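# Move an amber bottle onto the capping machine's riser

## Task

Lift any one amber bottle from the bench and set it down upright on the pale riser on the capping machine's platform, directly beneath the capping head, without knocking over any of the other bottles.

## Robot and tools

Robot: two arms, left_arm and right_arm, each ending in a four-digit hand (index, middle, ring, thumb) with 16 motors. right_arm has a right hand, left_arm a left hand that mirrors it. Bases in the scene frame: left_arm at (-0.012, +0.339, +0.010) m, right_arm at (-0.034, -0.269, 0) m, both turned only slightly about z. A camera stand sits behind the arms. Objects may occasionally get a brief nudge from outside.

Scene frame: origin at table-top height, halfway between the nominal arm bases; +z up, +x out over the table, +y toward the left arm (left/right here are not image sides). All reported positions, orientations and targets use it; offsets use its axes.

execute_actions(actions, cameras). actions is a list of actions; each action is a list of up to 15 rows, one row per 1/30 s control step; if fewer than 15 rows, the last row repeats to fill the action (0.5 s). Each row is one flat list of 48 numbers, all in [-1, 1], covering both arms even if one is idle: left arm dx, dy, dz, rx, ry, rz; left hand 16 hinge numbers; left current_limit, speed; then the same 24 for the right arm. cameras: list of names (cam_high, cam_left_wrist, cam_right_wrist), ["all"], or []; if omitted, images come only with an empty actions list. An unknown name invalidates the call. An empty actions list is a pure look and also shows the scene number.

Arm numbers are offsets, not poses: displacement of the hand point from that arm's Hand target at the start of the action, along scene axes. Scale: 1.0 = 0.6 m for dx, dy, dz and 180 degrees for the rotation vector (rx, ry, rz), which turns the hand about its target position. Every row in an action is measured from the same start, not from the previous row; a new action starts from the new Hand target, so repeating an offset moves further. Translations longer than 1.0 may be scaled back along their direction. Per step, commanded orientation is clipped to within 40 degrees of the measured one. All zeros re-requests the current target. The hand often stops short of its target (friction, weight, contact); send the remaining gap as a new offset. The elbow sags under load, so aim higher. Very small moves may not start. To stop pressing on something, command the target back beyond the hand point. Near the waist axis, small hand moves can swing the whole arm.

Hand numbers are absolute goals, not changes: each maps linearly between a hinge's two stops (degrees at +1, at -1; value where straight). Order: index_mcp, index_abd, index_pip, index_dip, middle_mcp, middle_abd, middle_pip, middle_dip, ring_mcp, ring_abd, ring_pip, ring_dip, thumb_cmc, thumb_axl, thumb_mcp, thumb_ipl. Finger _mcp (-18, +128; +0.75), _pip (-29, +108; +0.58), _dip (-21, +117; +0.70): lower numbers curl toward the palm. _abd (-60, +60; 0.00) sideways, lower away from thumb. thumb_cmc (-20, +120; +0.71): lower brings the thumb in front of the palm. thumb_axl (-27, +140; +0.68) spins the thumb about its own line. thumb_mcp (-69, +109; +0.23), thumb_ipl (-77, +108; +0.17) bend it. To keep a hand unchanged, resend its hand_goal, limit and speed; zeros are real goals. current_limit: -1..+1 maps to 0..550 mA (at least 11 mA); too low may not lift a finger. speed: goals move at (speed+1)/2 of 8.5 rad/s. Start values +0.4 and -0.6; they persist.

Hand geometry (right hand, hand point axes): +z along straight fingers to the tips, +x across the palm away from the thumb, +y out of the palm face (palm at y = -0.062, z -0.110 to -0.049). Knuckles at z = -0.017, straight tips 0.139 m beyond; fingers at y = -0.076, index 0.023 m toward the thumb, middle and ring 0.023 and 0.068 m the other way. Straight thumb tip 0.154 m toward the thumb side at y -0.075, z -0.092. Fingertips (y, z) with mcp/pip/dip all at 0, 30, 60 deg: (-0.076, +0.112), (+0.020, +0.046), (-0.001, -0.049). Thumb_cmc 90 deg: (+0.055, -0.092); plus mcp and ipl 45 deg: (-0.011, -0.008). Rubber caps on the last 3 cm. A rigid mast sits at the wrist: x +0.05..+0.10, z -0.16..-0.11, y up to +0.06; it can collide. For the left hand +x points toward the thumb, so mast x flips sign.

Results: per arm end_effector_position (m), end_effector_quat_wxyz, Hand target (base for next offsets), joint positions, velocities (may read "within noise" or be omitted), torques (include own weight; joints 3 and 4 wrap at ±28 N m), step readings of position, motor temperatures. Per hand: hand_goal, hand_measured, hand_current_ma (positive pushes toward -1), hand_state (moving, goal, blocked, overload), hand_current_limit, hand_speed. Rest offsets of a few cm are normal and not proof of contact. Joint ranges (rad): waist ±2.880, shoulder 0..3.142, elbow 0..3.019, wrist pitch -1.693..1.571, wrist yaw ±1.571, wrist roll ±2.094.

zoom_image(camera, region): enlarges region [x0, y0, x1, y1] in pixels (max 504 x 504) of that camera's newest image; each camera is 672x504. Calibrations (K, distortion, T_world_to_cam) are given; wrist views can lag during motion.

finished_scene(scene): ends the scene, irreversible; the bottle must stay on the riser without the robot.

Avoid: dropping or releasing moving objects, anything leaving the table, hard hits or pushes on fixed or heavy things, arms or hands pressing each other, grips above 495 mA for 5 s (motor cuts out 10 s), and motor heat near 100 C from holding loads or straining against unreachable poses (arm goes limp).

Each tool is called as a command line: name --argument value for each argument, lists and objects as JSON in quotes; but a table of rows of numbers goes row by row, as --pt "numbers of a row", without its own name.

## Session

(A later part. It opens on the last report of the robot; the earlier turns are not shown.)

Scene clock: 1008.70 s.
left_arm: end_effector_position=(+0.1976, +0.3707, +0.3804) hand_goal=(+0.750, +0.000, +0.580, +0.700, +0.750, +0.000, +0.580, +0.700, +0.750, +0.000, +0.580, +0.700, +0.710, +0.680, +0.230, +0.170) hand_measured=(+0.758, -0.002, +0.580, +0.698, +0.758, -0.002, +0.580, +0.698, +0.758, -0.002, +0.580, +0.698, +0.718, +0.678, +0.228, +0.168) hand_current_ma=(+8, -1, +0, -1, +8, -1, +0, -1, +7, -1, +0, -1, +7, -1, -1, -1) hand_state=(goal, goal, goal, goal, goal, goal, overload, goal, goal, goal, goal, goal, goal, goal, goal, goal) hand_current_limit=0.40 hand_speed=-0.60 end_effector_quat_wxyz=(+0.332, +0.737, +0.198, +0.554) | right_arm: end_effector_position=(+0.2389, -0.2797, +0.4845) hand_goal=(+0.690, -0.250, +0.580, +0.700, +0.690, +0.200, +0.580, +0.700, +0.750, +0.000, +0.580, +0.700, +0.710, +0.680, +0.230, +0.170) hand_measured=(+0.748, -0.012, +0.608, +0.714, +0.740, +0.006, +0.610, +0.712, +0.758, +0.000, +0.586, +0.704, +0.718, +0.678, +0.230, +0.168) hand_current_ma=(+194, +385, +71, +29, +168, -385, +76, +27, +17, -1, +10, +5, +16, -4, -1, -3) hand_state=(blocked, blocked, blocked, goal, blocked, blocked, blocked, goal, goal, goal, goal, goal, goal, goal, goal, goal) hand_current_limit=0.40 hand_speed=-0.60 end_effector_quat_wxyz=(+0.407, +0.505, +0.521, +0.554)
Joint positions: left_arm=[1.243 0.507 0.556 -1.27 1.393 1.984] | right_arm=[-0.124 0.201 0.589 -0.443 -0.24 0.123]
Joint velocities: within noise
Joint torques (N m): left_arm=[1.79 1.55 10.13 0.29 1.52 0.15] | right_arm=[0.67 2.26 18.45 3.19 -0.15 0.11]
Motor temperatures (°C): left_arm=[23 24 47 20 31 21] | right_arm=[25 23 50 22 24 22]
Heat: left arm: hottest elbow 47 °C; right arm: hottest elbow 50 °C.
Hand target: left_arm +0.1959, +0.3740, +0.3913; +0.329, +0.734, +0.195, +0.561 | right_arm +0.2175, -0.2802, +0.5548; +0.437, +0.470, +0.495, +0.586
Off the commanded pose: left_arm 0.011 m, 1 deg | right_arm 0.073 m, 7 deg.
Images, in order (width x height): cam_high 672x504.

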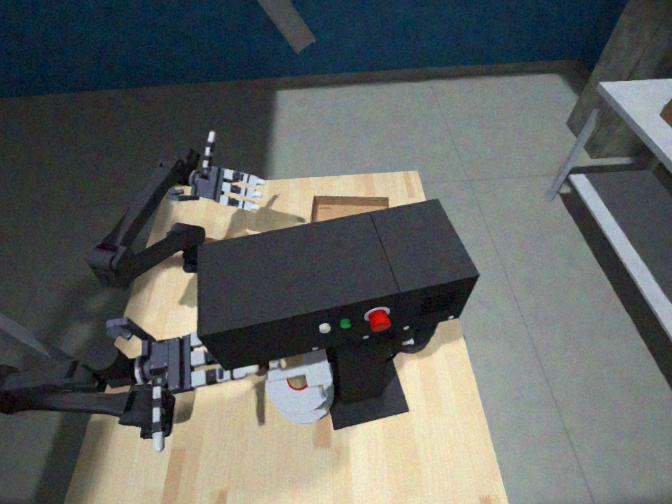

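execute_actions --actions '[[[0,0,0,0,0,0,0.75,0,0.58,0.7,0.75,0,0.58,0.7,0.75,0,0.58,0.7,0.71,0.68,0.23,0.17,0.4,-0.6,-0.015,0.01,0.045,-0.026,-0.011,0,0.69,-0.25,0.58,0.7,0.69,0.2,0.58,0.7,0.75,0,0.58,0.7,0.71,0.68,0.23,0.17,0.4,-0.6]],[[0,0,0,0,0,0,0.75,0,0.58,0.7,0.75,0,0.58,0.7,0.75,0,0.58,0.7,0.71,0.68,0.23,0.17,0.4,-0.6,0,0.022,0.01,0,0,0,0.69,-0.25,0.58,0.7,0.69,0.2,0.58,0.7,0.75,0,0.58,0.7,0.71,0.68,0.23,0.17,0.4,-0.6]]]' --cameras '["cam_right_wrist","cam_high"]'

zoom_image --camera "cam_right_wrist" --region '[160, 10, 420, 230]'

zoom_image --camera "cam_high" --region '[220, 340, 340, 440]'

Scene clock: 1055.77 s.
left_arm: end_effector_position=(+0.1976, +0.3707, +0.3804) hand_goal=(+0.750, +0.000, +0.580, +0.700, +0.750, +0.000, +0.580, +0.700, +0.750, +0.000, +0.580, +0.700, +0.710, +0.680, +0.230, +0.170) hand_measured=(+0.758, -0.002, +0.580, +0.698, +0.758, -0.002, +0.580, +0.698, +0.758, -0.002, +0.580, +0.698, +0.718, +0.678, +0.228, +0.168) hand_current_ma=(+8, -1, +0, -1, +8, -1, +0, -1, +7, -1, +0, -1, +7, -1, -1, -1) hand_state=(goal, goal, goal, goal, goal, goal, overload, goal, goal, goal, goal, goal, goal, goal, goal, goal) hand_current_limit=0.40 hand_speed=-0.60 end_effector_quat_wxyz=(+0.332, +0.737, +0.198, +0.554) | right_arm: end_effector_position=(+0.2320, -0.2674, +0.5190) hand_goal=(+0.690, -0.250, +0.580, +0.700, +0.690, +0.200, +0.580, +0.700, +0.750, +0.000, +0.580, +0.700, +0.710, +0.680, +0.230, +0.170) hand_measured=(+0.746, -0.012, +0.608, +0.712, +0.740, +0.006, +0.608, +0.712, +0.760, +0.004, +0.586, +0.704, +0.718, +0.678, +0.230, +0.168) hand_current_ma=(+189, +385, +70, +27, +164, -385, +74, +27, +20, +7, +10, +5, +16, -4, -1, -3) hand_state=(blocked, blocked, blocked, goal, blocked, blocked, blocked, goal, goal, goal, goal, goal, goal, goal, goal, goal) hand_current_limit=0.40 hand_speed=-0.60 end_effector_quat_wxyz=(+0.429, +0.484, +0.525, +0.553)
Joint positions: left_arm=[1.243 0.507 0.556 -1.27 1.393 1.984] | right_arm=[-0.029 0.223 0.658 -0.455 -0.145 0.083]
Joint torques (N m): left_arm=[1.73 1.61 10.13 0.31 1.52 0.15] | right_arm=[2.9 2.49 18.71 2.55 0.11 -0.42]
Motor temperatures (°C): left_arm=[23 24 47 20 31 21] | right_arm=[25 22 58 22 24 22]
Heat: left arm: hottest elbow 47 °C; right arm: hottest elbow 58 °C.
Hand target: left_arm +0.1959, +0.3740, +0.3913; +0.329, +0.734, +0.195, +0.561 | right_arm +0.2085, -0.2610, +0.5878; +0.464, +0.442, +0.511, +0.573
Off the commanded pose: left_arm 0.011 m, 1 deg | right_arm 0.073 m, 7 deg.
Step readings (end_effector_position of left_arm | right_arm):
0: (+0.1976, +0.3707, +0.3804) | (+0.2389, -0.2797, +0.4845)
1: (+0.1976, +0.3707, +0.3804) | (+0.2389, -0.2797, +0.4845)
2: (+0.1976, +0.3707, +0.3804) | (+0.2385, -0.2798, +0.4855)
4: (+0.1976, +0.3707, +0.3804) | (+0.2376, -0.2786, +0.4879)
8: (+0.1976, +0.3707, +0.3804) | (+0.2327, -0.2761, +0.5011)
15: (+0.1976, +0.3707, +0.3804) | (+0.2261, -0.2736, +0.5186)
16: (+0.1976, +0.3707, +0.3804) | (+0.2267, -0.2738, +0.5182)
17: (+0.1976, +0.3707, +0.3804) | (+0.2269, -0.2744, +0.5188)
19: (+0.1976, +0.3707, +0.3804) | (+0.2290, -0.2781, +0.5183)
23: (+0.1976, +0.3707, +0.3804) | (+0.2323, -0.2776, +0.5168)
30: (+0.1976, +0.3707, +0.3804) | (+0.2324, -0.2662, +0.5180)
camera_calibration:
cam_right_wrist: T_world_to_cam=[[0.128946, -0.816363, 0.56296, -0.506374], [-0.688982, -0.482054, -0.541228, 0.260088], [0.713215, -0.318081, -0.624619, 0.194854], [0, 0, 0, 1]] pos_world=[0.105517, -0.226029, 0.547544]
Images, in order (width x height): cam_high 672x504, cam_right_wrist 672x504.

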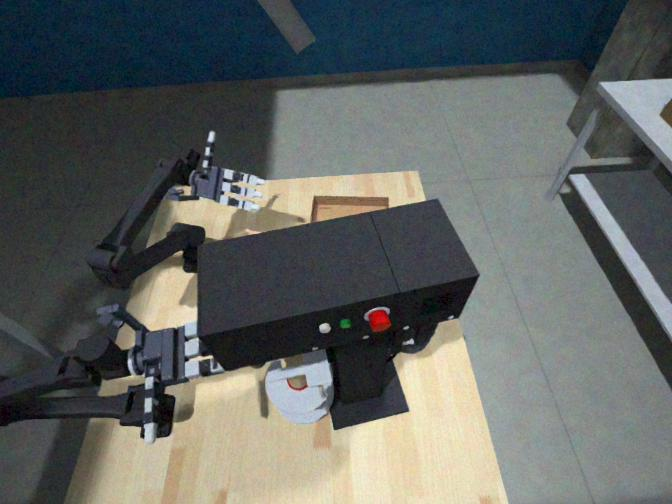

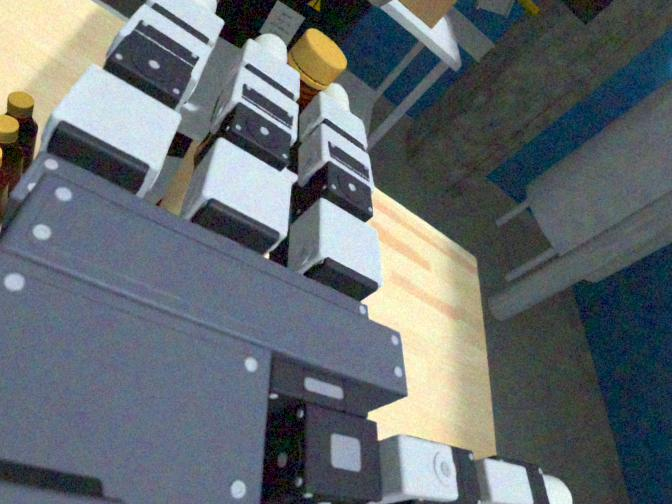

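Scaled by 1.938 from the camera's 672x504 image, which has a finer 960x720 frame.

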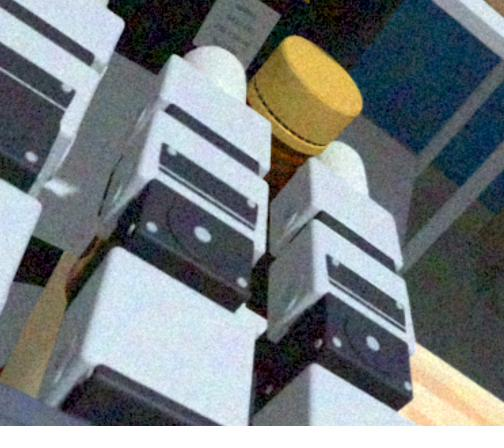

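Scaled by 4.200 from the camera's 672x504 image, which has a finer 960x720 frame.

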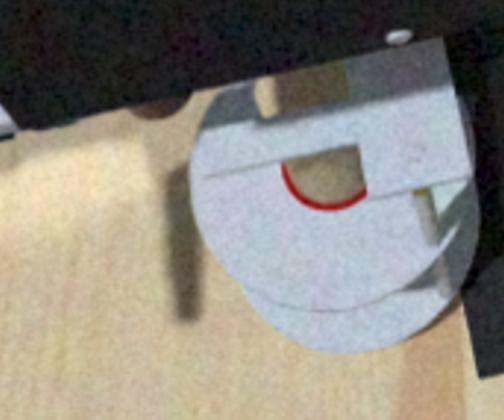

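execute_actions --actions '[[[0,0,0,0,0,0,0.75,0,0.58,0.7,0.75,0,0.58,0.7,0.75,0,0.58,0.7,0.71,0.68,0.23,0.17,0.4,-0.6,0,0,-0.04,-0.01,0,0,0.69,-0.25,0.58,0.7,0.69,0.2,0.58,0.7,0.75,0,0.58,0.7,0.71,0.68,0.23,0.17,0.4,-0.6]],[[0,0,0,0,0,0,0.75,0,0.58,0.7,0.75,0,0.58,0.7,0.75,0,0.58,0.7,0.71,0.68,0.23,0.17,0.4,-0.6,0.05,0.009,0.0,0,0,0,0.69,-0.25,0.58,0.7,0.69,0.2,0.58,0.7,0.75,0,0.58,0.7,0.71,0.68,0.23,0.17,0.4,-0.6]]]' --cameras '["cam_right_wrist","cam_high"]'

zoom_image --camera "cam_high" --region '[220, 340, 340, 440]'

zoom_image --camera "cam_right_wrist" --region '[160, 0, 420, 230]'

Scene clock: 1075.57 s.
left_arm: end_effector_position=(+0.1976, +0.3707, +0.3804) hand_goal=(+0.750, +0.000, +0.580, +0.700, +0.750, +0.000, +0.580, +0.700, +0.750, +0.000, +0.580, +0.700, +0.710, +0.680, +0.230, +0.170) hand_measured=(+0.758, -0.002, +0.580, +0.698, +0.758, -0.002, +0.580, +0.698, +0.758, -0.002, +0.580, +0.698, +0.718, +0.678, +0.228, +0.168) hand_current_ma=(+8, -1, +0, -1, +8, -1, +0, -1, +7, -1, +0, -1, +7, -1, -1, -1) hand_state=(goal, goal, goal, goal, goal, goal, overload, goal, goal, goal, goal, goal, goal, goal, goal, goal) hand_current_limit=0.40 hand_speed=-0.60 end_effector_quat_wxyz=(+0.332, +0.737, +0.198, +0.554) | right_arm: end_effector_position=(+0.2555, -0.2631, +0.5159) hand_goal=(+0.690, -0.250, +0.580, +0.700, +0.690, +0.200, +0.580, +0.700, +0.750, +0.000, +0.580, +0.700, +0.710, +0.680, +0.230, +0.170) hand_measured=(+0.746, -0.012, +0.608, +0.712, +0.740, +0.006, +0.608, +0.712, +0.760, +0.004, +0.586, +0.704, +0.718, +0.678, +0.230, +0.168) hand_current_ma=(+189, +385, +70, +27, +164, -385, +74, +27, +20, +5, +10, +5, +16, -4, -1, -3) hand_state=(blocked, blocked, blocked, goal, blocked, blocked, blocked, goal, goal, goal, goal, goal, goal, goal, goal, goal) hand_current_limit=0.40 hand_speed=-0.60 end_effector_quat_wxyz=(+0.436, +0.480, +0.536, +0.540)
Joint positions: left_arm=[1.243 0.507 0.556 -1.27 1.393 1.984] | right_arm=[-0.012 0.296 0.658 -0.397 -0.122 0.048]
Joint torques (N m): left_arm=[1.73 1.61 10.13 0.31 1.52 0.15] | right_arm=[2.9 0.73 14.13 4.75 0.11 -0.41]
Motor temperatures (°C): left_arm=[23 24 47 20 31 21] | right_arm=[25 22 58 22 24 22]
Heat: left arm: hottest elbow 47 °C; right arm: hottest elbow 58 °C.
Hand target: left_arm +0.1959, +0.3740, +0.3913; +0.329, +0.734, +0.195, +0.561 | right_arm +0.2385, -0.2556, +0.5638; +0.471, +0.435, +0.520, +0.565
Off the commanded pose: left_arm 0.011 m, 1 deg | right_arm 0.051 m, 7 deg.
Step readings (end_effector_position of left_arm | right_arm):
0: (+0.1976, +0.3707, +0.3804) | (+0.2320, -0.2674, +0.5190)
1: (+0.1976, +0.3707, +0.3804) | (+0.2319, -0.2673, +0.5191)
2: (+0.1976, +0.3707, +0.3804) | (+0.2319, -0.2672, +0.5191)
4: (+0.1976, +0.3707, +0.3804) | (+0.2318, -0.2664, +0.5193)
8: (+0.1976, +0.3707, +0.3804) | (+0.2311, -0.2643, +0.5200)
15: (+0.1976, +0.3707, +0.3804) | (+0.2292, -0.2643, +0.5214)
16: (+0.1976, +0.3707, +0.3804) | (+0.2292, -0.2643, +0.5214)
17: (+0.1976, +0.3707, +0.3804) | (+0.2292, -0.2643, +0.5214)
19: (+0.1976, +0.3707, +0.3804) | (+0.2324, -0.2644, +0.5219)
23: (+0.1976, +0.3707, +0.3804) | (+0.2453, -0.2653, +0.5200)
30: (+0.1976, +0.3707, +0.3804) | (+0.2572, -0.2638, +0.5135)
camera_calibration:
cam_right_wrist: T_world_to_cam=[[0.130314, -0.796328, 0.59066, -0.513512], [-0.696593, -0.497465, -0.516997, 0.262108], [0.705533, -0.344078, -0.619543, 0.169923], [0, 0, 0, 1]] pos_world=[0.129614, -0.220067, 0.544095]
Images, in order (width x height): cam_high 672x504, cam_right_wrist 672x504.

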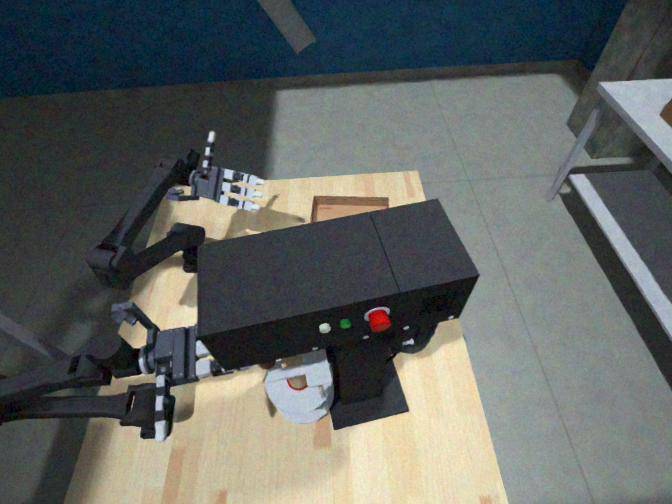

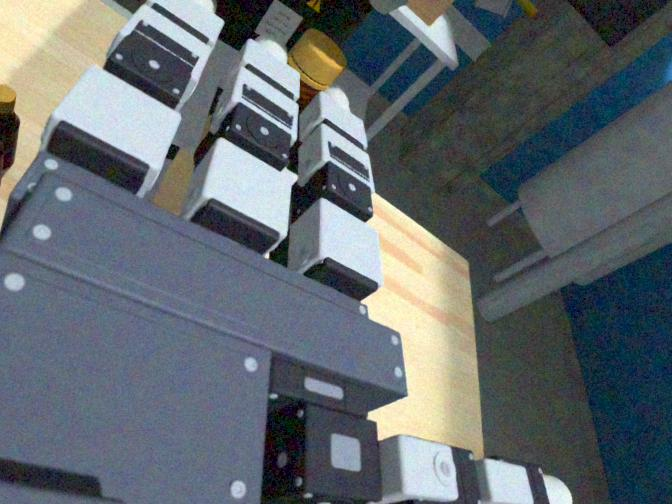

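Scaled by 4.200 from the camera's 672x504 image, which has a finer 960x720 frame.

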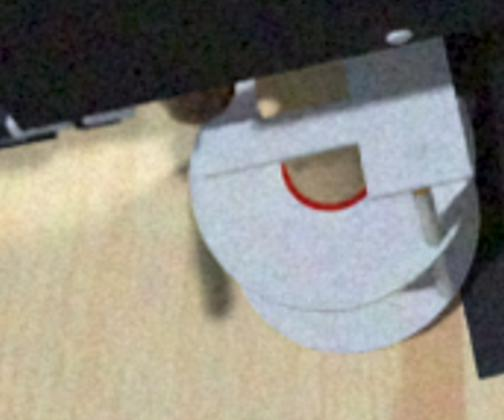

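Scaled by 1.938 from the camera's 672x504 image, which has a finer 960x720 frame.

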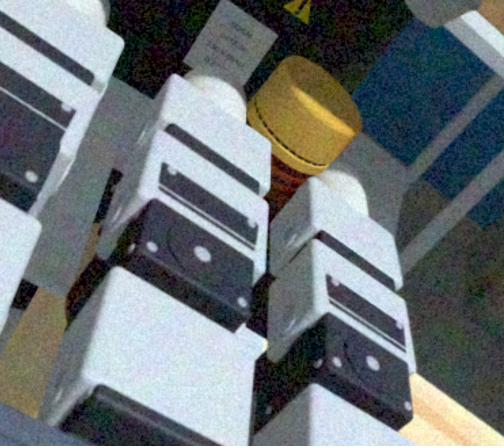

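execute_actions --actions '[[[0,0,0,0,0,0,0.75,0,0.58,0.7,0.75,0,0.58,0.7,0.75,0,0.58,0.7,0.71,0.68,0.23,0.17,0.4,-0.6,0,0,-0.04,-0.005,0,0,0.69,-0.25,0.58,0.7,0.69,0.2,0.58,0.7,0.75,0,0.58,0.7,0.71,0.68,0.23,0.17,0.4,-0.6]]]' --cameras '["cam_right_wrist","cam_high"]'

zoom_image --camera "cam_high" --region '[220, 340, 340, 440]'

zoom_image --camera "cam_right_wrist" --region '[160, 0, 420, 230]'

Scene clock: 1093.63 s.
left_arm: end_effector_position=(+0.1976, +0.3707, +0.3804) hand_goal=(+0.750, +0.000, +0.580, +0.700, +0.750, +0.000, +0.580, +0.700, +0.750, +0.000, +0.580, +0.700, +0.710, +0.680, +0.230, +0.170) hand_measured=(+0.758, -0.002, +0.580, +0.698, +0.758, -0.002, +0.580, +0.698, +0.758, -0.002, +0.580, +0.698, +0.718, +0.678, +0.228, +0.168) hand_current_ma=(+8, -1, +0, -1, +8, -1, +0, -1, +7, -1, +0, -1, +7, -1, -1, -1) hand_state=(goal, goal, goal, goal, goal, goal, overload, goal, goal, goal, goal, goal, goal, goal, goal, goal) hand_current_limit=0.40 hand_speed=-0.60 end_effector_quat_wxyz=(+0.332, +0.737, +0.198, +0.554) | right_arm: end_effector_position=(+0.2555, -0.2611, +0.4996) hand_goal=(+0.690, -0.250, +0.580, +0.700, +0.690, +0.200, +0.580, +0.700, +0.750, +0.000, +0.580, +0.700, +0.710, +0.680, +0.230, +0.170) hand_measured=(+0.746, -0.012, +0.608, +0.712, +0.740, +0.006, +0.608, +0.712, +0.760, +0.004, +0.586, +0.704, +0.718, +0.678, +0.230, +0.168) hand_current_ma=(+189, +385, +70, +27, +164, -385, +74, +27, +20, +5, +10, +5, +16, -4, -1, -3) hand_state=(blocked, blocked, blocked, goal, blocked, blocked, blocked, goal, goal, goal, goal, goal, goal, goal, goal, goal) hand_current_limit=0.40 hand_speed=-0.60 end_effector_quat_wxyz=(+0.440, +0.474, +0.539, +0.539)
Joint positions: left_arm=[1.243 0.507 0.556 -1.27 1.393 1.984] | right_arm=[-0.012 0.277 0.607 -0.362 -0.126 0.032]
Joint torques (N m): left_arm=[1.73 1.61 10.11 0.29 1.52 0.15] | right_arm=[1.96 -0.03 13.11 4.78 -0.13 -0.42]
Motor temperatures (°C): left_arm=[23 24 48 20 31 21] | right_arm=[25 22 55 22 24 22]
Heat: left arm: hottest elbow 48 °C; right arm: hottest elbow 55 °C.
Hand target: left_arm +0.1959, +0.3740, +0.3913; +0.329, +0.734, +0.195, +0.561 | right_arm +0.2385, -0.2556, +0.5398; +0.474, +0.431, +0.524, +0.561
Off the commanded pose: left_arm 0.011 m, 1 deg | right_arm 0.044 m, 7 deg.
Step readings (end_effector_position of left_arm | right_arm):
0: (+0.1976, +0.3707, +0.3804) | (+0.2555, -0.2631, +0.5159)
1: (+0.1976, +0.3707, +0.3804) | (+0.2555, -0.2631, +0.5159)
2: (+0.1976, +0.3707, +0.3804) | (+0.2550, -0.2630, +0.5162)
4: (+0.1976, +0.3707, +0.3804) | (+0.2549, -0.2628, +0.5155)
8: (+0.1976, +0.3707, +0.3804) | (+0.2551, -0.2617, +0.5061)
15: (+0.1976, +0.3707, +0.3804) | (+0.2579, -0.2611, +0.4962)
camera_calibration:
cam_right_wrist: T_world_to_cam=[[0.130218, -0.786834, 0.603271, -0.505915], [-0.690309, -0.508703, -0.514485, 0.248867], [0.7117, -0.349448, -0.609401, 0.152534], [0, 0, 0, 1]] pos_world=[0.129116, -0.218169, 0.526197]
Images, in order (width x height): cam_high 672x504, cam_right_wrist 672x504.

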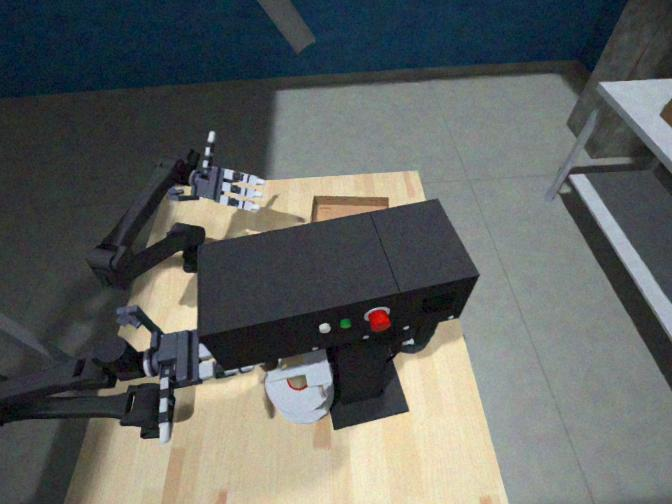

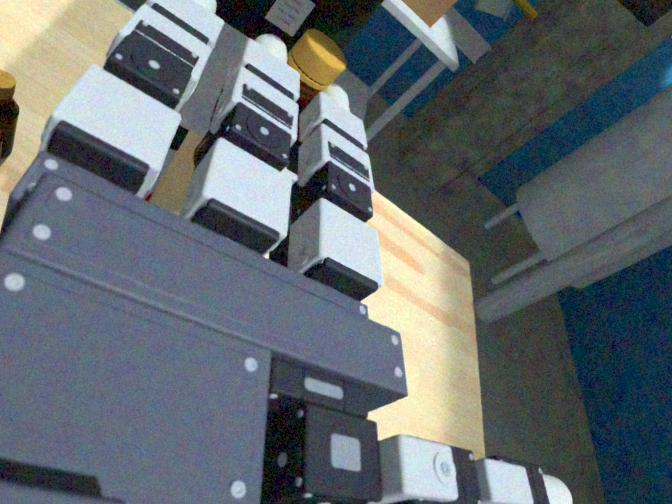

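Scaled by 4.200 from the camera's 672x504 image, which has a finer 960x720 frame.

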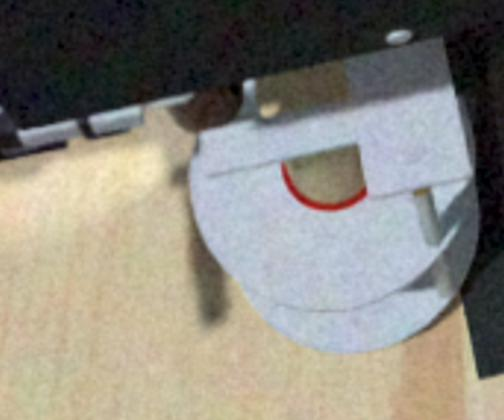

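Scaled by 1.938 from the camera's 672x504 image, which has a finer 960x720 frame.

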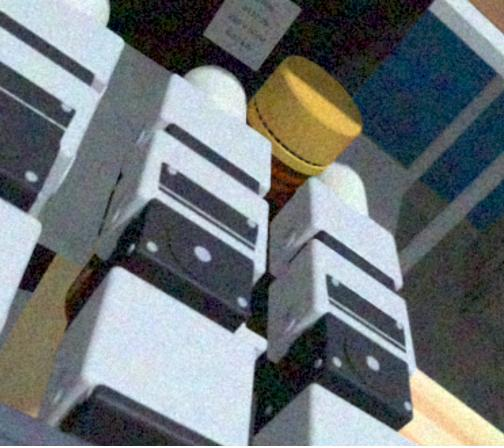

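execute_actions --actions '[[[0,0,0,0,0,0,0.75,0,0.58,0.7,0.75,0,0.58,0.7,0.75,0,0.58,0.7,0.71,0.68,0.23,0.17,0.4,-0.6,0.05,0.009,0,0,0,0,0.69,-0.25,0.58,0.7,0.69,0.2,0.58,0.7,0.75,0,0.58,0.7,0.71,0.68,0.23,0.17,0.4,-0.6]],[[0,0,0,0,0,0,0.75,0,0.58,0.7,0.75,0,0.58,0.7,0.75,0,0.58,0.7,0.71,0.68,0.23,0.17,0.4,-0.6,0.04,0.007,0,0,0,0,0.69,-0.25,0.58,0.7,0.69,0.2,0.58,0.7,0.75,0,0.58,0.7,0.71,0.68,0.23,0.17,0.4,-0.6]]]' --cameras '["cam_right_wrist","cam_high"]'

zoom_image --camera "cam_high" --region '[220, 340, 340, 440]'

zoom_image --camera "cam_right_wrist" --region '[160, 0, 420, 230]'

Scene clock: 1113.20 s.
left_arm: end_effector_position=(+0.1976, +0.3707, +0.3804) hand_goal=(+0.750, +0.000, +0.580, +0.700, +0.750, +0.000, +0.580, +0.700, +0.750, +0.000, +0.580, +0.700, +0.710, +0.680, +0.230, +0.170) hand_measured=(+0.758, -0.002, +0.580, +0.698, +0.758, -0.002, +0.580, +0.698, +0.758, -0.002, +0.580, +0.698, +0.718, +0.678, +0.228, +0.168) hand_current_ma=(+8, -1, +0, -1, +8, -1, +0, -1, +7, -1, +0, -1, +7, -1, -1, -1) hand_state=(goal, goal, goal, goal, goal, goal, overload, goal, goal, goal, goal, goal, goal, goal, goal, goal) hand_current_limit=0.40 hand_speed=-0.60 end_effector_quat_wxyz=(+0.332, +0.737, +0.198, +0.554) | right_arm: end_effector_position=(+0.3081, -0.2530, +0.4901) hand_goal=(+0.690, -0.250, +0.580, +0.700, +0.690, +0.200, +0.580, +0.700, +0.750, +0.000, +0.580, +0.700, +0.710, +0.680, +0.230, +0.170) hand_measured=(+0.732, -0.012, +0.598, +0.708, +0.730, +0.006, +0.600, +0.710, +0.760, +0.004, +0.586, +0.704, +0.718, +0.678, +0.230, +0.168) hand_current_ma=(+133, +385, +43, +17, +127, -385, +50, +19, +22, +5, +10, +5, +17, -4, -1, -3) hand_state=(blocked, blocked, goal, goal, blocked, blocked, blocked, goal, goal, goal, goal, goal, goal, goal, goal, goal) hand_current_limit=0.40 hand_speed=-0.60 end_effector_quat_wxyz=(+0.441, +0.473, +0.543, +0.535)
Joint positions: left_arm=[1.243 0.507 0.556 -1.27 1.393 1.984] | right_arm=[0.022 0.458 0.606 -0.185 -0.091 0.025]
Joint torques (N m): left_arm=[1.73 1.61 10.13 0.31 1.52 0.15] | right_arm=[2.9 -0.79 14.82 4.42 0.11 -0.36]
Heat: left arm: hottest elbow 48 °C; right arm: hottest elbow 54 °C.
Hand target: left_arm +0.1959, +0.3740, +0.3913; +0.329, +0.734, +0.195, +0.561 | right_arm +0.2925, -0.2460, +0.5398; +0.474, +0.431, +0.524, +0.561
Off the commanded pose: left_arm 0.011 m, 1 deg | right_arm 0.053 m, 7 deg.
Step readings (end_effector_position of left_arm | right_arm):
0: (+0.1976, +0.3707, +0.3804) | (+0.2555, -0.2611, +0.4996)
1: (+0.1976, +0.3707, +0.3804) | (+0.2558, -0.2610, +0.4986)
2: (+0.1976, +0.3707, +0.3804) | (+0.2559, -0.2610, +0.4998)
4: (+0.1976, +0.3707, +0.3804) | (+0.2590, -0.2609, +0.5026)
8: (+0.1976, +0.3707, +0.3804) | (+0.2726, -0.2599, +0.5006)
15: (+0.1976, +0.3707, +0.3804) | (+0.2872, -0.2567, +0.4928)
16: (+0.1976, +0.3707, +0.3804) | (+0.2871, -0.2567, +0.4931)
17: (+0.1976, +0.3707, +0.3804) | (+0.2873, -0.2570, +0.4938)
19: (+0.1976, +0.3707, +0.3804) | (+0.2887, -0.2567, +0.4962)
23: (+0.1976, +0.3707, +0.3804) | (+0.2988, -0.2552, +0.4939)
30: (+0.1976, +0.3707, +0.3804) | (+0.3081, -0.2524, +0.4901)
camera_calibration:
cam_right_wrist: T_world_to_cam=[[0.132073, -0.781458, 0.60982, -0.503146], [-0.693385, -0.512475, -0.506543, 0.280553], [0.70836, -0.35594, -0.609535, 0.111625], [0, 0, 0, 1]] pos_world=[0.181913, -0.209679, 0.51698]
Images, in order (width x height): cam_high 672x504, cam_right_wrist 672x504.

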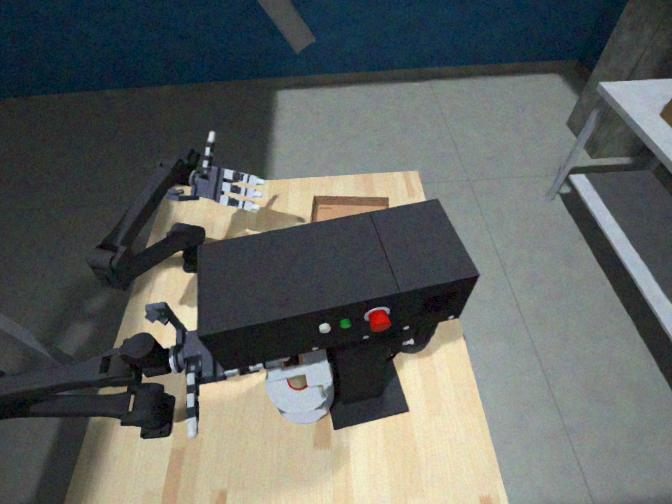

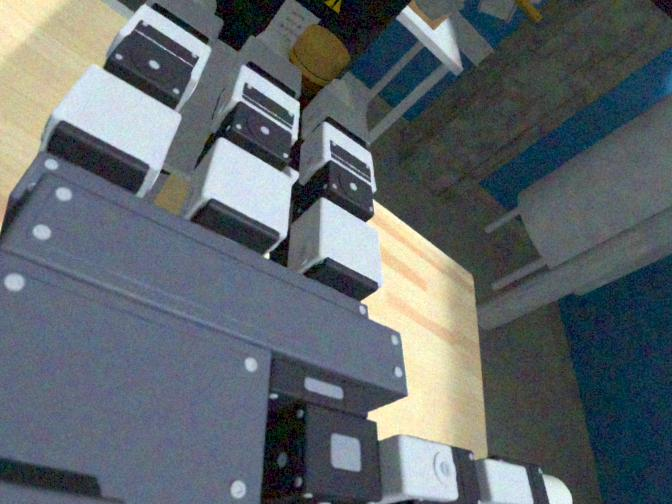

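Scaled by 4.200 from the camera's 672x504 image, which has a finer 960x720 frame.

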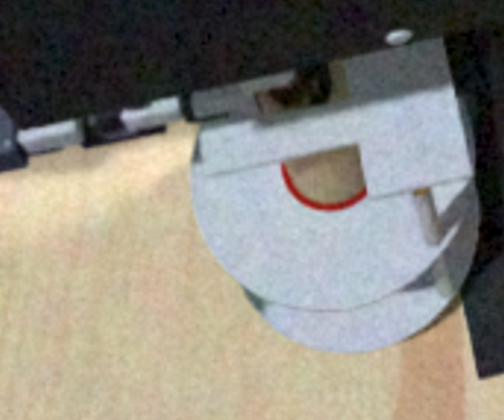

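Scaled by 1.938 from the camera's 672x504 image, which has a finer 960x720 frame.

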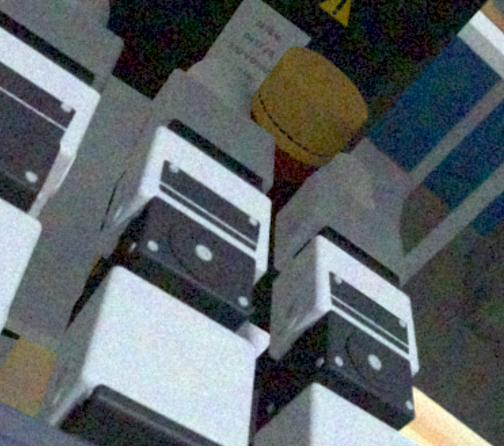

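zoom_image --camera "cam_high" --region '[260, 345, 320, 395]'

Scaled by 8.400 from the camera's 672x504 image, which has a finer 960x720 frame.

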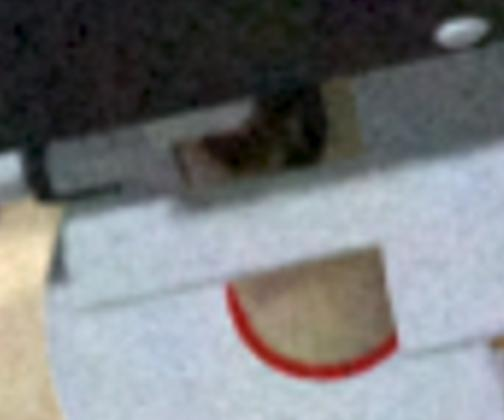

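zoom_image --camera "cam_right_wrist" --region '[130, 90, 250, 220]'

zoom_image --camera "cam_right_wrist" --region '[240, 0, 400, 130]'

Scaled by 3.877 from the camera's 672x504 image, which has a finer 960x720 frame.

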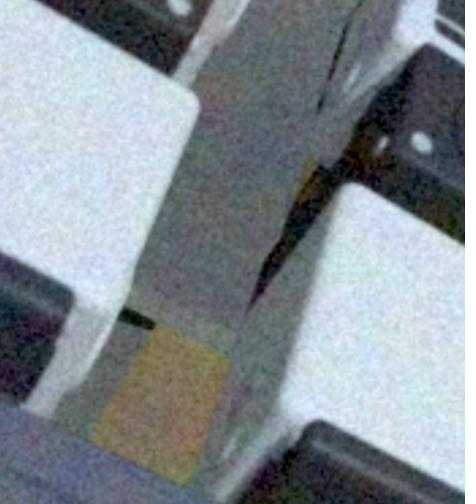

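Scaled by 3.150 from the camera's 672x504 image, which has a finer 960x720 frame.

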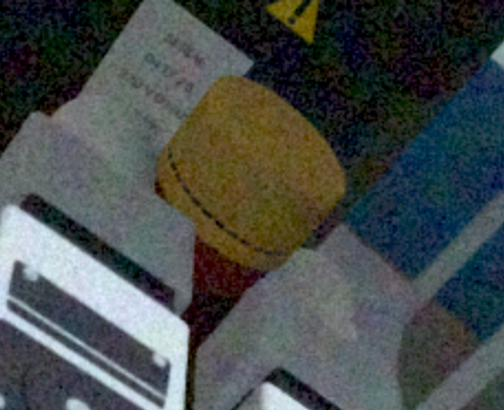

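execute_actions --actions '[[[0,0,0,0,0,0,0.75,0,0.58,0.7,0.75,0,0.58,0.7,0.75,0,0.58,0.7,0.71,0.68,0.23,0.17,0.4,-0.6,0,0,-0.02,0,0,0,0.69,-0.25,0.58,0.7,0.69,0.2,0.58,0.7,0.75,0,0.58,0.7,0.71,0.68,0.23,0.17,0.4,-0.6]]]' --cameras '["cam_high"]'

zoom_image --camera "cam_high" --region '[260, 345, 320, 395]'

Scene clock: 1197.67 s.
left_arm: end_effector_position=(+0.1976, +0.3707, +0.3804) hand_goal=(+0.750, +0.000, +0.580, +0.700, +0.750, +0.000, +0.580, +0.700, +0.750, +0.000, +0.580, +0.700, +0.710, +0.680, +0.230, +0.170) hand_measured=(+0.758, -0.002, +0.580, +0.698, +0.758, -0.002, +0.580, +0.698, +0.758, -0.002, +0.580, +0.698, +0.718, +0.678, +0.228, +0.168) hand_current_ma=(+8, -1, +0, -1, +8, -1, +0, -1, +7, -1, +0, -1, +7, -1, -1, -1) hand_state=(goal, goal, goal, goal, goal, goal, overload, goal, goal, goal, goal, goal, goal, goal, goal, goal) hand_current_limit=0.40 hand_speed=-0.60 end_effector_quat_wxyz=(+0.332, +0.737, +0.198, +0.554) | right_arm: end_effector_position=(+0.3076, -0.2533, +0.4903) hand_goal=(+0.690, -0.250, +0.580, +0.700, +0.690, +0.200, +0.580, +0.700, +0.750, +0.000, +0.580, +0.700, +0.710, +0.680, +0.230, +0.170) hand_measured=(+0.736, -0.012, +0.602, +0.710, +0.730, +0.006, +0.600, +0.710, +0.760, +0.004, +0.586, +0.704, +0.718, +0.678, +0.230, +0.168) hand_current_ma=(+150, +385, +55, +18, +127, -385, +50, +19, +22, +5, +10, +5, +17, -4, -1, -3) hand_state=(blocked, blocked, blocked, goal, blocked, blocked, blocked, goal, goal, goal, goal, goal, goal, goal, goal, goal) hand_current_limit=0.40 hand_speed=-0.60 end_effector_quat_wxyz=(+0.445, +0.470, +0.540, +0.539)
Joint positions: left_arm=[1.243 0.507 0.556 -1.27 1.393 1.984] | right_arm=[0.021 0.458 0.598 -0.165 -0.092 0.025]
Joint torques (N m): left_arm=[1.73 1.61 10.13 0.29 1.52 0.15] | right_arm=[2.9 -1.14 13.04 4.62 0.11 -0.36]
Heat: left arm: hottest elbow 48 °C; right arm: hottest elbow 54 °C.
Hand target: left_arm +0.1959, +0.3740, +0.3913; +0.329, +0.734, +0.195, +0.561 | right_arm +0.2925, -0.2460, +0.5278; +0.474, +0.431, +0.524, +0.561
Off the commanded pose: left_arm 0.011 m, 1 deg | right_arm 0.041 m, 6 deg.
Step readings (end_effector_position of left_arm | right_arm):
0: (+0.1976, +0.3707, +0.3804) | (+0.3081, -0.2530, +0.4901)
1: (+0.1976, +0.3707, +0.3804) | (+0.3081, -0.2530, +0.4901)
2: (+0.1976, +0.3707, +0.3804) | (+0.3080, -0.2530, +0.4905)
4: (+0.1976, +0.3707, +0.3804) | (+0.3078, -0.2533, +0.4908)
8: (+0.1976, +0.3707, +0.3804) | (+0.3076, -0.2533, +0.4907)
15: (+0.1976, +0.3707, +0.3804) | (+0.3076, -0.2533, +0.4903)
Images, in order (width x height): cam_high 672x504.

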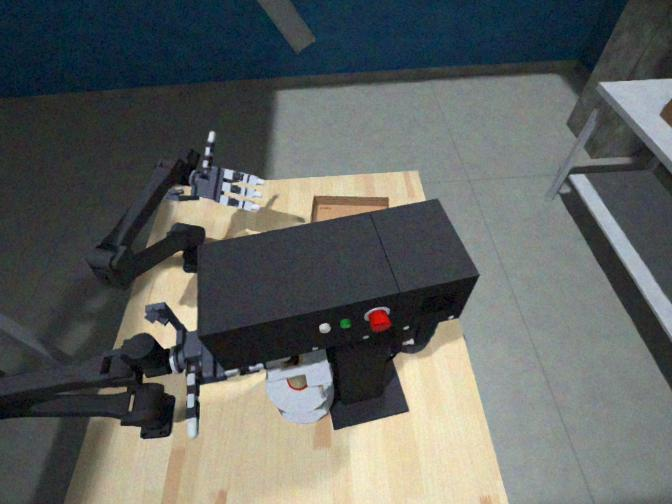

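Scaled by 8.400 from the camera's 672x504 image, which has a finer 960x720 frame.

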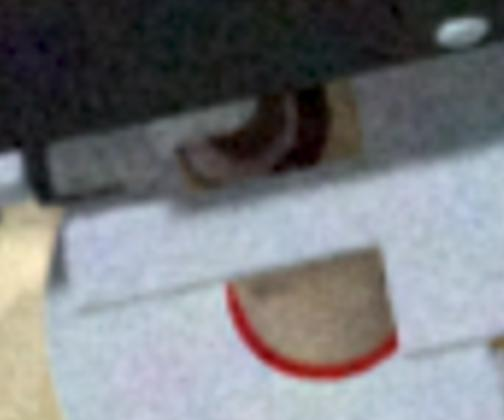

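execute_actions --actions '[[[0,0,0,0,0,0,0.75,0,0.58,0.7,0.75,0,0.58,0.7,0.75,0,0.58,0.7,0.71,0.68,0.23,0.17,0.4,-0.6,0,0,-0.02,0,0,0,0.69,-0.25,0.58,0.7,0.69,0.2,0.58,0.7,0.75,0,0.58,0.7,0.71,0.68,0.23,0.17,0.4,-0.6]]]' --cameras '["cam_right_wrist"]'

zoom_image --camera "cam_right_wrist" --region '[240, 0, 400, 130]'

Scene clock: 1213.07 s.
left_arm: end_effector_position=(+0.1976, +0.3707, +0.3804) hand_goal=(+0.750, +0.000, +0.580, +0.700, +0.750, +0.000, +0.580, +0.700, +0.750, +0.000, +0.580, +0.700, +0.710, +0.680, +0.230, +0.170) hand_measured=(+0.758, -0.002, +0.580, +0.698, +0.758, -0.002, +0.580, +0.698, +0.758, -0.002, +0.580, +0.698, +0.718, +0.678, +0.228, +0.168) hand_current_ma=(+8, -1, +0, -1, +8, -1, +0, -1, +7, -1, +0, -1, +7, -1, -1, -1) hand_state=(goal, goal, goal, goal, goal, goal, overload, goal, goal, goal, goal, goal, goal, goal, goal, goal) hand_current_limit=0.40 hand_speed=-0.60 end_effector_quat_wxyz=(+0.332, +0.737, +0.198, +0.554) | right_arm: end_effector_position=(+0.3072, -0.2504, +0.4859) hand_goal=(+0.690, -0.250, +0.580, +0.700, +0.690, +0.200, +0.580, +0.700, +0.750, +0.000, +0.580, +0.700, +0.710, +0.680, +0.230, +0.170) hand_measured=(+0.732, -0.012, +0.600, +0.710, +0.730, +0.006, +0.600, +0.710, +0.760, +0.004, +0.586, +0.704, +0.718, +0.678, +0.230, +0.168) hand_current_ma=(+135, +385, +47, +18, +127, -385, +50, +19, +22, +4, +10, +5, +17, -4, -1, -3) hand_state=(blocked, blocked, goal, goal, blocked, blocked, blocked, goal, goal, goal, goal, goal, goal, goal, goal, goal) hand_current_limit=0.40 hand_speed=-0.60 end_effector_quat_wxyz=(+0.448, +0.464, +0.538, +0.543)
Joint positions: left_arm=[1.243 0.507 0.556 -1.27 1.393 1.984] | right_arm=[0.03 0.458 0.575 -0.125 -0.089 0.022]
Joint torques (N m): left_arm=[1.73 1.61 10.13 0.29 1.52 0.15] | right_arm=[2.84 -1.55 12.31 4.14 0.09 -0.34]
Motor temperatures (°C): left_arm=[23 23 48 20 31 21] | right_arm=[24 22 50 23 24 22]
Heat: left arm: hottest elbow 48 °C; right arm: hottest elbow 50 °C.
Hand target: left_arm +0.1959, +0.3740, +0.3913; +0.329, +0.734, +0.195, +0.561 | right_arm +0.2925, -0.2460, +0.5158; +0.474, +0.431, +0.524, +0.561
Off the commanded pose: left_arm 0.011 m, 1 deg | right_arm 0.034 m, 5 deg.
Step readings (end_effector_position of left_arm | right_arm):
0: (+0.1976, +0.3707, +0.3804) | (+0.3076, -0.2533, +0.4903)
1: (+0.1976, +0.3707, +0.3804) | (+0.3076, -0.2533, +0.4903)
2: (+0.1976, +0.3707, +0.3804) | (+0.3074, -0.2536, +0.4905)
4: (+0.1976, +0.3707, +0.3804) | (+0.3074, -0.2530, +0.4887)
8: (+0.1976, +0.3707, +0.3804) | (+0.3071, -0.2508, +0.4872)
15: (+0.1976, +0.3707, +0.3804) | (+0.3070, -0.2504, +0.4868)
camera_calibration:
cam_right_wrist: T_world_to_cam=[[0.118803, -0.780194, 0.614152, -0.496208], [-0.674925, -0.517119, -0.526369, 0.281852], [0.72826, -0.351973, -0.588008, 0.0949502], [0, 0, 0, 1]] pos_world=[0.180031, -0.207968, 0.508936]
Images, in order (width x height): cam_right_wrist 672x504.

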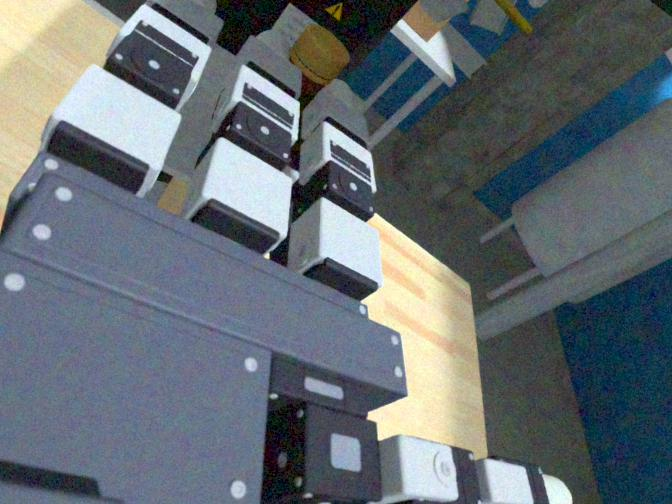

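Scaled by 3.150 from the camera's 672x504 image, which has a finer 960x720 frame.

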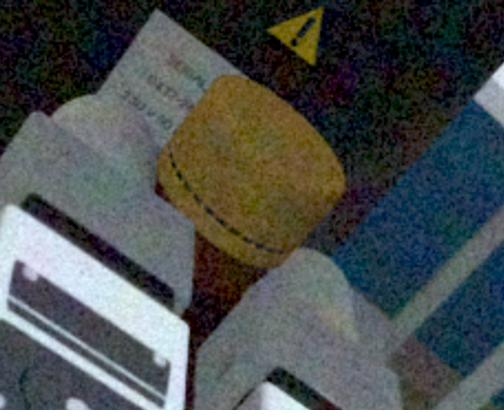

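execute_actions --actions '[[[0,0,0,0,0,0,0.75,0,0.58,0.7,0.75,0,0.58,0.7,0.75,0,0.58,0.7,0.71,0.68,0.23,0.17,0.4,-0.6,0,0,-0.02,0,0,0,0.72,-0.25,0.58,0.7,0.72,0.2,0.58,0.7,0.75,0,0.58,0.7,0.71,0.68,0.23,0.17,0.4,-0.6]]]'

Scene clock: 1220.23 s.
left_arm: end_effector_position=(+0.1976, +0.3707, +0.3804) hand_goal=(+0.750, +0.000, +0.580, +0.700, +0.750, +0.000, +0.580, +0.700, +0.750, +0.000, +0.580, +0.700, +0.710, +0.680, +0.230, +0.170) hand_measured=(+0.758, -0.002, +0.580, +0.698, +0.758, -0.002, +0.580, +0.698, +0.758, -0.002, +0.580, +0.698, +0.718, +0.678, +0.228, +0.168) hand_current_ma=(+8, -1, +0, -1, +8, -1, +0, -1, +7, -1, +0, -1, +7, -1, -1, -1) hand_state=(goal, goal, goal, goal, goal, goal, overload, goal, goal, goal, goal, goal, goal, goal, goal, goal) hand_current_limit=0.40 hand_speed=-0.60 end_effector_quat_wxyz=(+0.332, +0.737, +0.198, +0.554) | right_arm: end_effector_position=(+0.3036, -0.2506, +0.4839) hand_goal=(+0.720, -0.250, +0.580, +0.700, +0.720, +0.200, +0.580, +0.700, +0.750, +0.000, +0.580, +0.700, +0.710, +0.680, +0.230, +0.170) hand_measured=(+0.740, -0.012, +0.590, +0.706, +0.738, +0.006, +0.590, +0.704, +0.760, +0.004, +0.586, +0.704, +0.718, +0.678, +0.230, +0.168) hand_current_ma=(+49, +385, +18, +10, +44, -385, +19, +8, +22, +4, +10, +5, +17, -4, -1, -3) hand_state=(goal, blocked, goal, goal, goal, blocked, goal, goal, goal, goal, goal, goal, goal, goal, goal, goal) hand_current_limit=0.40 hand_speed=-0.60 end_effector_quat_wxyz=(+0.454, +0.457, +0.532, +0.549)
Joint positions: left_arm=[1.243 0.507 0.556 -1.27 1.393 1.984] | right_arm=[0.03 0.448 0.552 -0.087 -0.089 0.02]
Joint torques (N m): left_arm=[1.73 1.61 10.13 0.29 1.52 0.15] | right_arm=[2.9 -1.2 11.7 3.71 0.09 -0.32]
Heat: left arm: hottest elbow 48 °C; right arm: hottest elbow 49 °C.
Hand target: left_arm +0.1959, +0.3740, +0.3913; +0.329, +0.734, +0.195, +0.561 | right_arm +0.2925, -0.2460, +0.5038; +0.474, +0.431, +0.524, +0.561
Off the commanded pose: left_arm 0.011 m, 1 deg | right_arm 0.023 m, 4 deg.
Step readings (end_effector_position of left_arm | right_arm):
0: (+0.1976, +0.3707, +0.3804) | (+0.3072, -0.2504, +0.4859)
1: (+0.1976, +0.3707, +0.3804) | (+0.3070, -0.2504, +0.4862)
2: (+0.1976, +0.3707, +0.3804) | (+0.3070, -0.2504, +0.4860)
4: (+0.1976, +0.3707, +0.3804) | (+0.3056, -0.2506, +0.4862)
8: (+0.1976, +0.3707, +0.3804) | (+0.3042, -0.2505, +0.4838)
15: (+0.1976, +0.3707, +0.3804) | (+0.3036, -0.2506, +0.4839)

execute_actions --actions '[[[0,0,0,0,0,0,0.75,0,0.58,0.7,0.75,0,0.58,0.7,0.75,0,0.58,0.7,0.71,0.68,0.23,0.17,0.4,-0.6,0,0,0,0,0,0,0.73,-0.02,0.58,0.7,0.73,0.01,0.58,0.7,0.75,0,0.58,0.7,0.71,0.68,0.23,0.17,0.4,-0.9]],[[0,0,0,0,0,0,0.75,0,0.58,0.7,0.75,0,0.58,0.7,0.75,0,0.58,0.7,0.71,0.68,0.23,0.17,0.4,-0.6,0,0,0,0,0,0,0.73,0.08,0.58,0.7,0.73,-0.07,0.58,0.7,0.75,0,0.58,0.7,0.71,0.68,0.23,0.17,0.4,-0.9]],[[0,0,0,0,0,0,0.75,0,0.58,0.7,0.75,0,0.58,0.7,0.75,0,0.58,0.7,0.71,0.68,0.23,0.17,0.4,-0.6,0,0,0,0,0,0,0.73,0.15,0.58,0.7,0.73,-0.12,0.58,0.7,0.75,-0.05,0.58,0.7,0.71,0.68,0.23,0.17,0.4,-0.9]]]' --cameras '["cam_right_wrist","cam_high"]'

zoom_image --camera "cam_right_wrist" --region '[160, 0, 420, 230]'

zoom_image --camera "cam_high" --region '[260, 345, 320, 395]'

Scene clock: 1234.03 s.
left_arm: end_effector_position=(+0.1976, +0.3707, +0.3804) hand_goal=(+0.750, +0.000, +0.580, +0.700, +0.750, +0.000, +0.580, +0.700, +0.750, +0.000, +0.580, +0.700, +0.710, +0.680, +0.230, +0.170) hand_measured=(+0.758, -0.002, +0.580, +0.698, +0.758, -0.002, +0.580, +0.698, +0.758, -0.002, +0.580, +0.698, +0.718, +0.678, +0.228, +0.168) hand_current_ma=(+8, -1, +0, -1, +8, -1, +0, -1, +7, -1, +0, -1, +7, -1, -1, -1) hand_state=(goal, goal, goal, goal, goal, goal, overload, goal, goal, goal, goal, goal, goal, goal, goal, goal) hand_current_limit=0.40 hand_speed=-0.60 end_effector_quat_wxyz=(+0.332, +0.737, +0.198, +0.554) | right_arm: end_effector_position=(+0.3034, -0.2506, +0.4843) hand_goal=(+0.730, +0.150, +0.580, +0.700, +0.730, -0.120, +0.580, +0.700, +0.750, -0.050, +0.580, +0.700, +0.710, +0.680, +0.230, +0.170) hand_measured=(+0.740, +0.148, +0.588, +0.704, +0.740, -0.116, +0.588, +0.704, +0.760, -0.046, +0.586, +0.704, +0.718, +0.678, +0.230, +0.168) hand_current_ma=(+23, -3, +16, +6, +20, +4, +16, +6, +22, +5, +10, +5, +17, -4, -1, -3) hand_state=(goal, goal, goal, goal, goal, goal, goal, goal, goal, goal, goal, goal, goal, goal, goal, goal) hand_current_limit=0.40 hand_speed=-0.90 end_effector_quat_wxyz=(+0.455, +0.457, +0.532, +0.550)
Joint positions: left_arm=[1.243 0.507 0.556 -1.27 1.393 1.984] | right_arm=[0.03 0.448 0.552 -0.085 -0.089 0.02]
Joint torques (N m): left_arm=[1.73 1.61 10.13 0.31 1.51 0.15] | right_arm=[2.9 -1.08 11.71 3.7 0.09 -0.31]
Heat: left arm: hottest elbow 48 °C; right arm: hottest elbow 49 °C.
Hand target: left_arm +0.1959, +0.3740, +0.3913; +0.329, +0.734, +0.195, +0.561 | right_arm +0.2925, -0.2460, +0.5038; +0.474, +0.431, +0.524, +0.561
Off the commanded pose: left_arm 0.011 m, 1 deg | right_arm 0.023 m, 4 deg.
Step readings (end_effector_position of left_arm | right_arm):
0: (+0.1976, +0.3707, +0.3804) | (+0.3036, -0.2506, +0.4839)
1: (+0.1976, +0.3707, +0.3804) | (+0.3036, -0.2506, +0.4839)
2: (+0.1976, +0.3707, +0.3804) | (+0.3036, -0.2506, +0.4839)
4: (+0.1976, +0.3707, +0.3804) | (+0.3034, -0.2506, +0.4843)
8: (+0.1976, +0.3707, +0.3804) | (+0.3034, -0.2506, +0.4843)
15: (+0.1976, +0.3707, +0.3804) | (+0.3034, -0.2506, +0.4843)
16: (+0.1976, +0.3707, +0.3804) | (+0.3034, -0.2506, +0.4843)
17: (+0.1976, +0.3707, +0.3804) | (+0.3034, -0.2506, +0.4843)
19: (+0.1976, +0.3707, +0.3804) | (+0.3034, -0.2506, +0.4843)
23: (+0.1976, +0.3707, +0.3804) | (+0.3034, -0.2506, +0.4843)
30: (+0.1976, +0.3707, +0.3804) | (+0.3034, -0.2506, +0.4843)
31: (+0.1976, +0.3707, +0.3804) | (+0.3034, -0.2506, +0.4843)
32: (+0.1976, +0.3707, +0.3804) | (+0.3034, -0.2506, +0.4843)
34: (+0.1976, +0.3707, +0.3804) | (+0.3034, -0.2506, +0.4843)
38: (+0.1976, +0.3707, +0.3804) | (+0.3034, -0.2506, +0.4843)
45: (+0.1976, +0.3707, +0.3804) | (+0.3034, -0.2506, +0.4843)
camera_calibration:
cam_right_wrist: T_world_to_cam=[[0.102649, -0.780573, 0.616578, -0.491268], [-0.660922, -0.516766, -0.544183, 0.282779], [0.743401, -0.35165, -0.568943, 0.0829595], [0, 0, 0, 1]] pos_world=[0.175651, -0.208167, 0.503988]
Images, in order (width x height): cam_high 672x504, cam_right_wrist 672x504.

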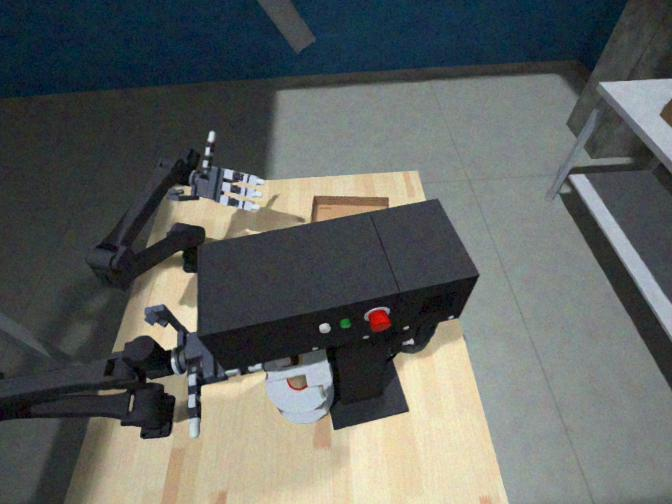

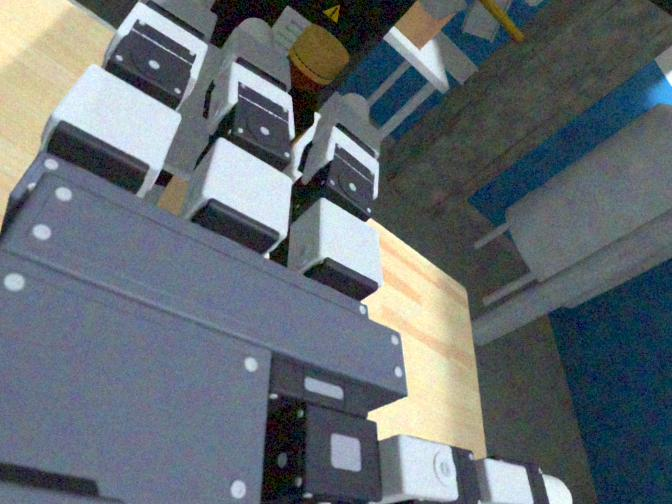

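Scaled by 1.938 from the camera's 672x504 image, which has a finer 960x720 frame.

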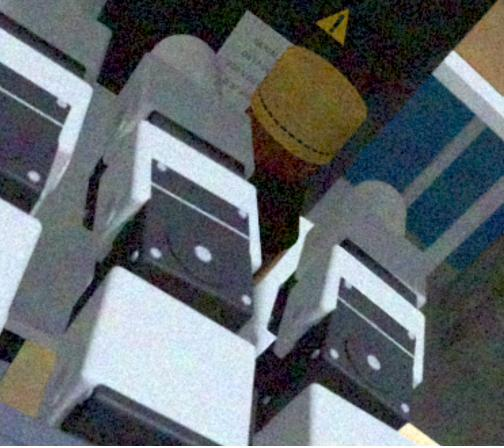

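Scaled by 8.400 from the camera's 672x504 image, which has a finer 960x720 frame.

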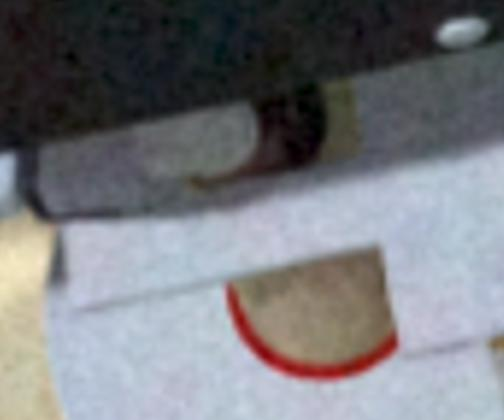

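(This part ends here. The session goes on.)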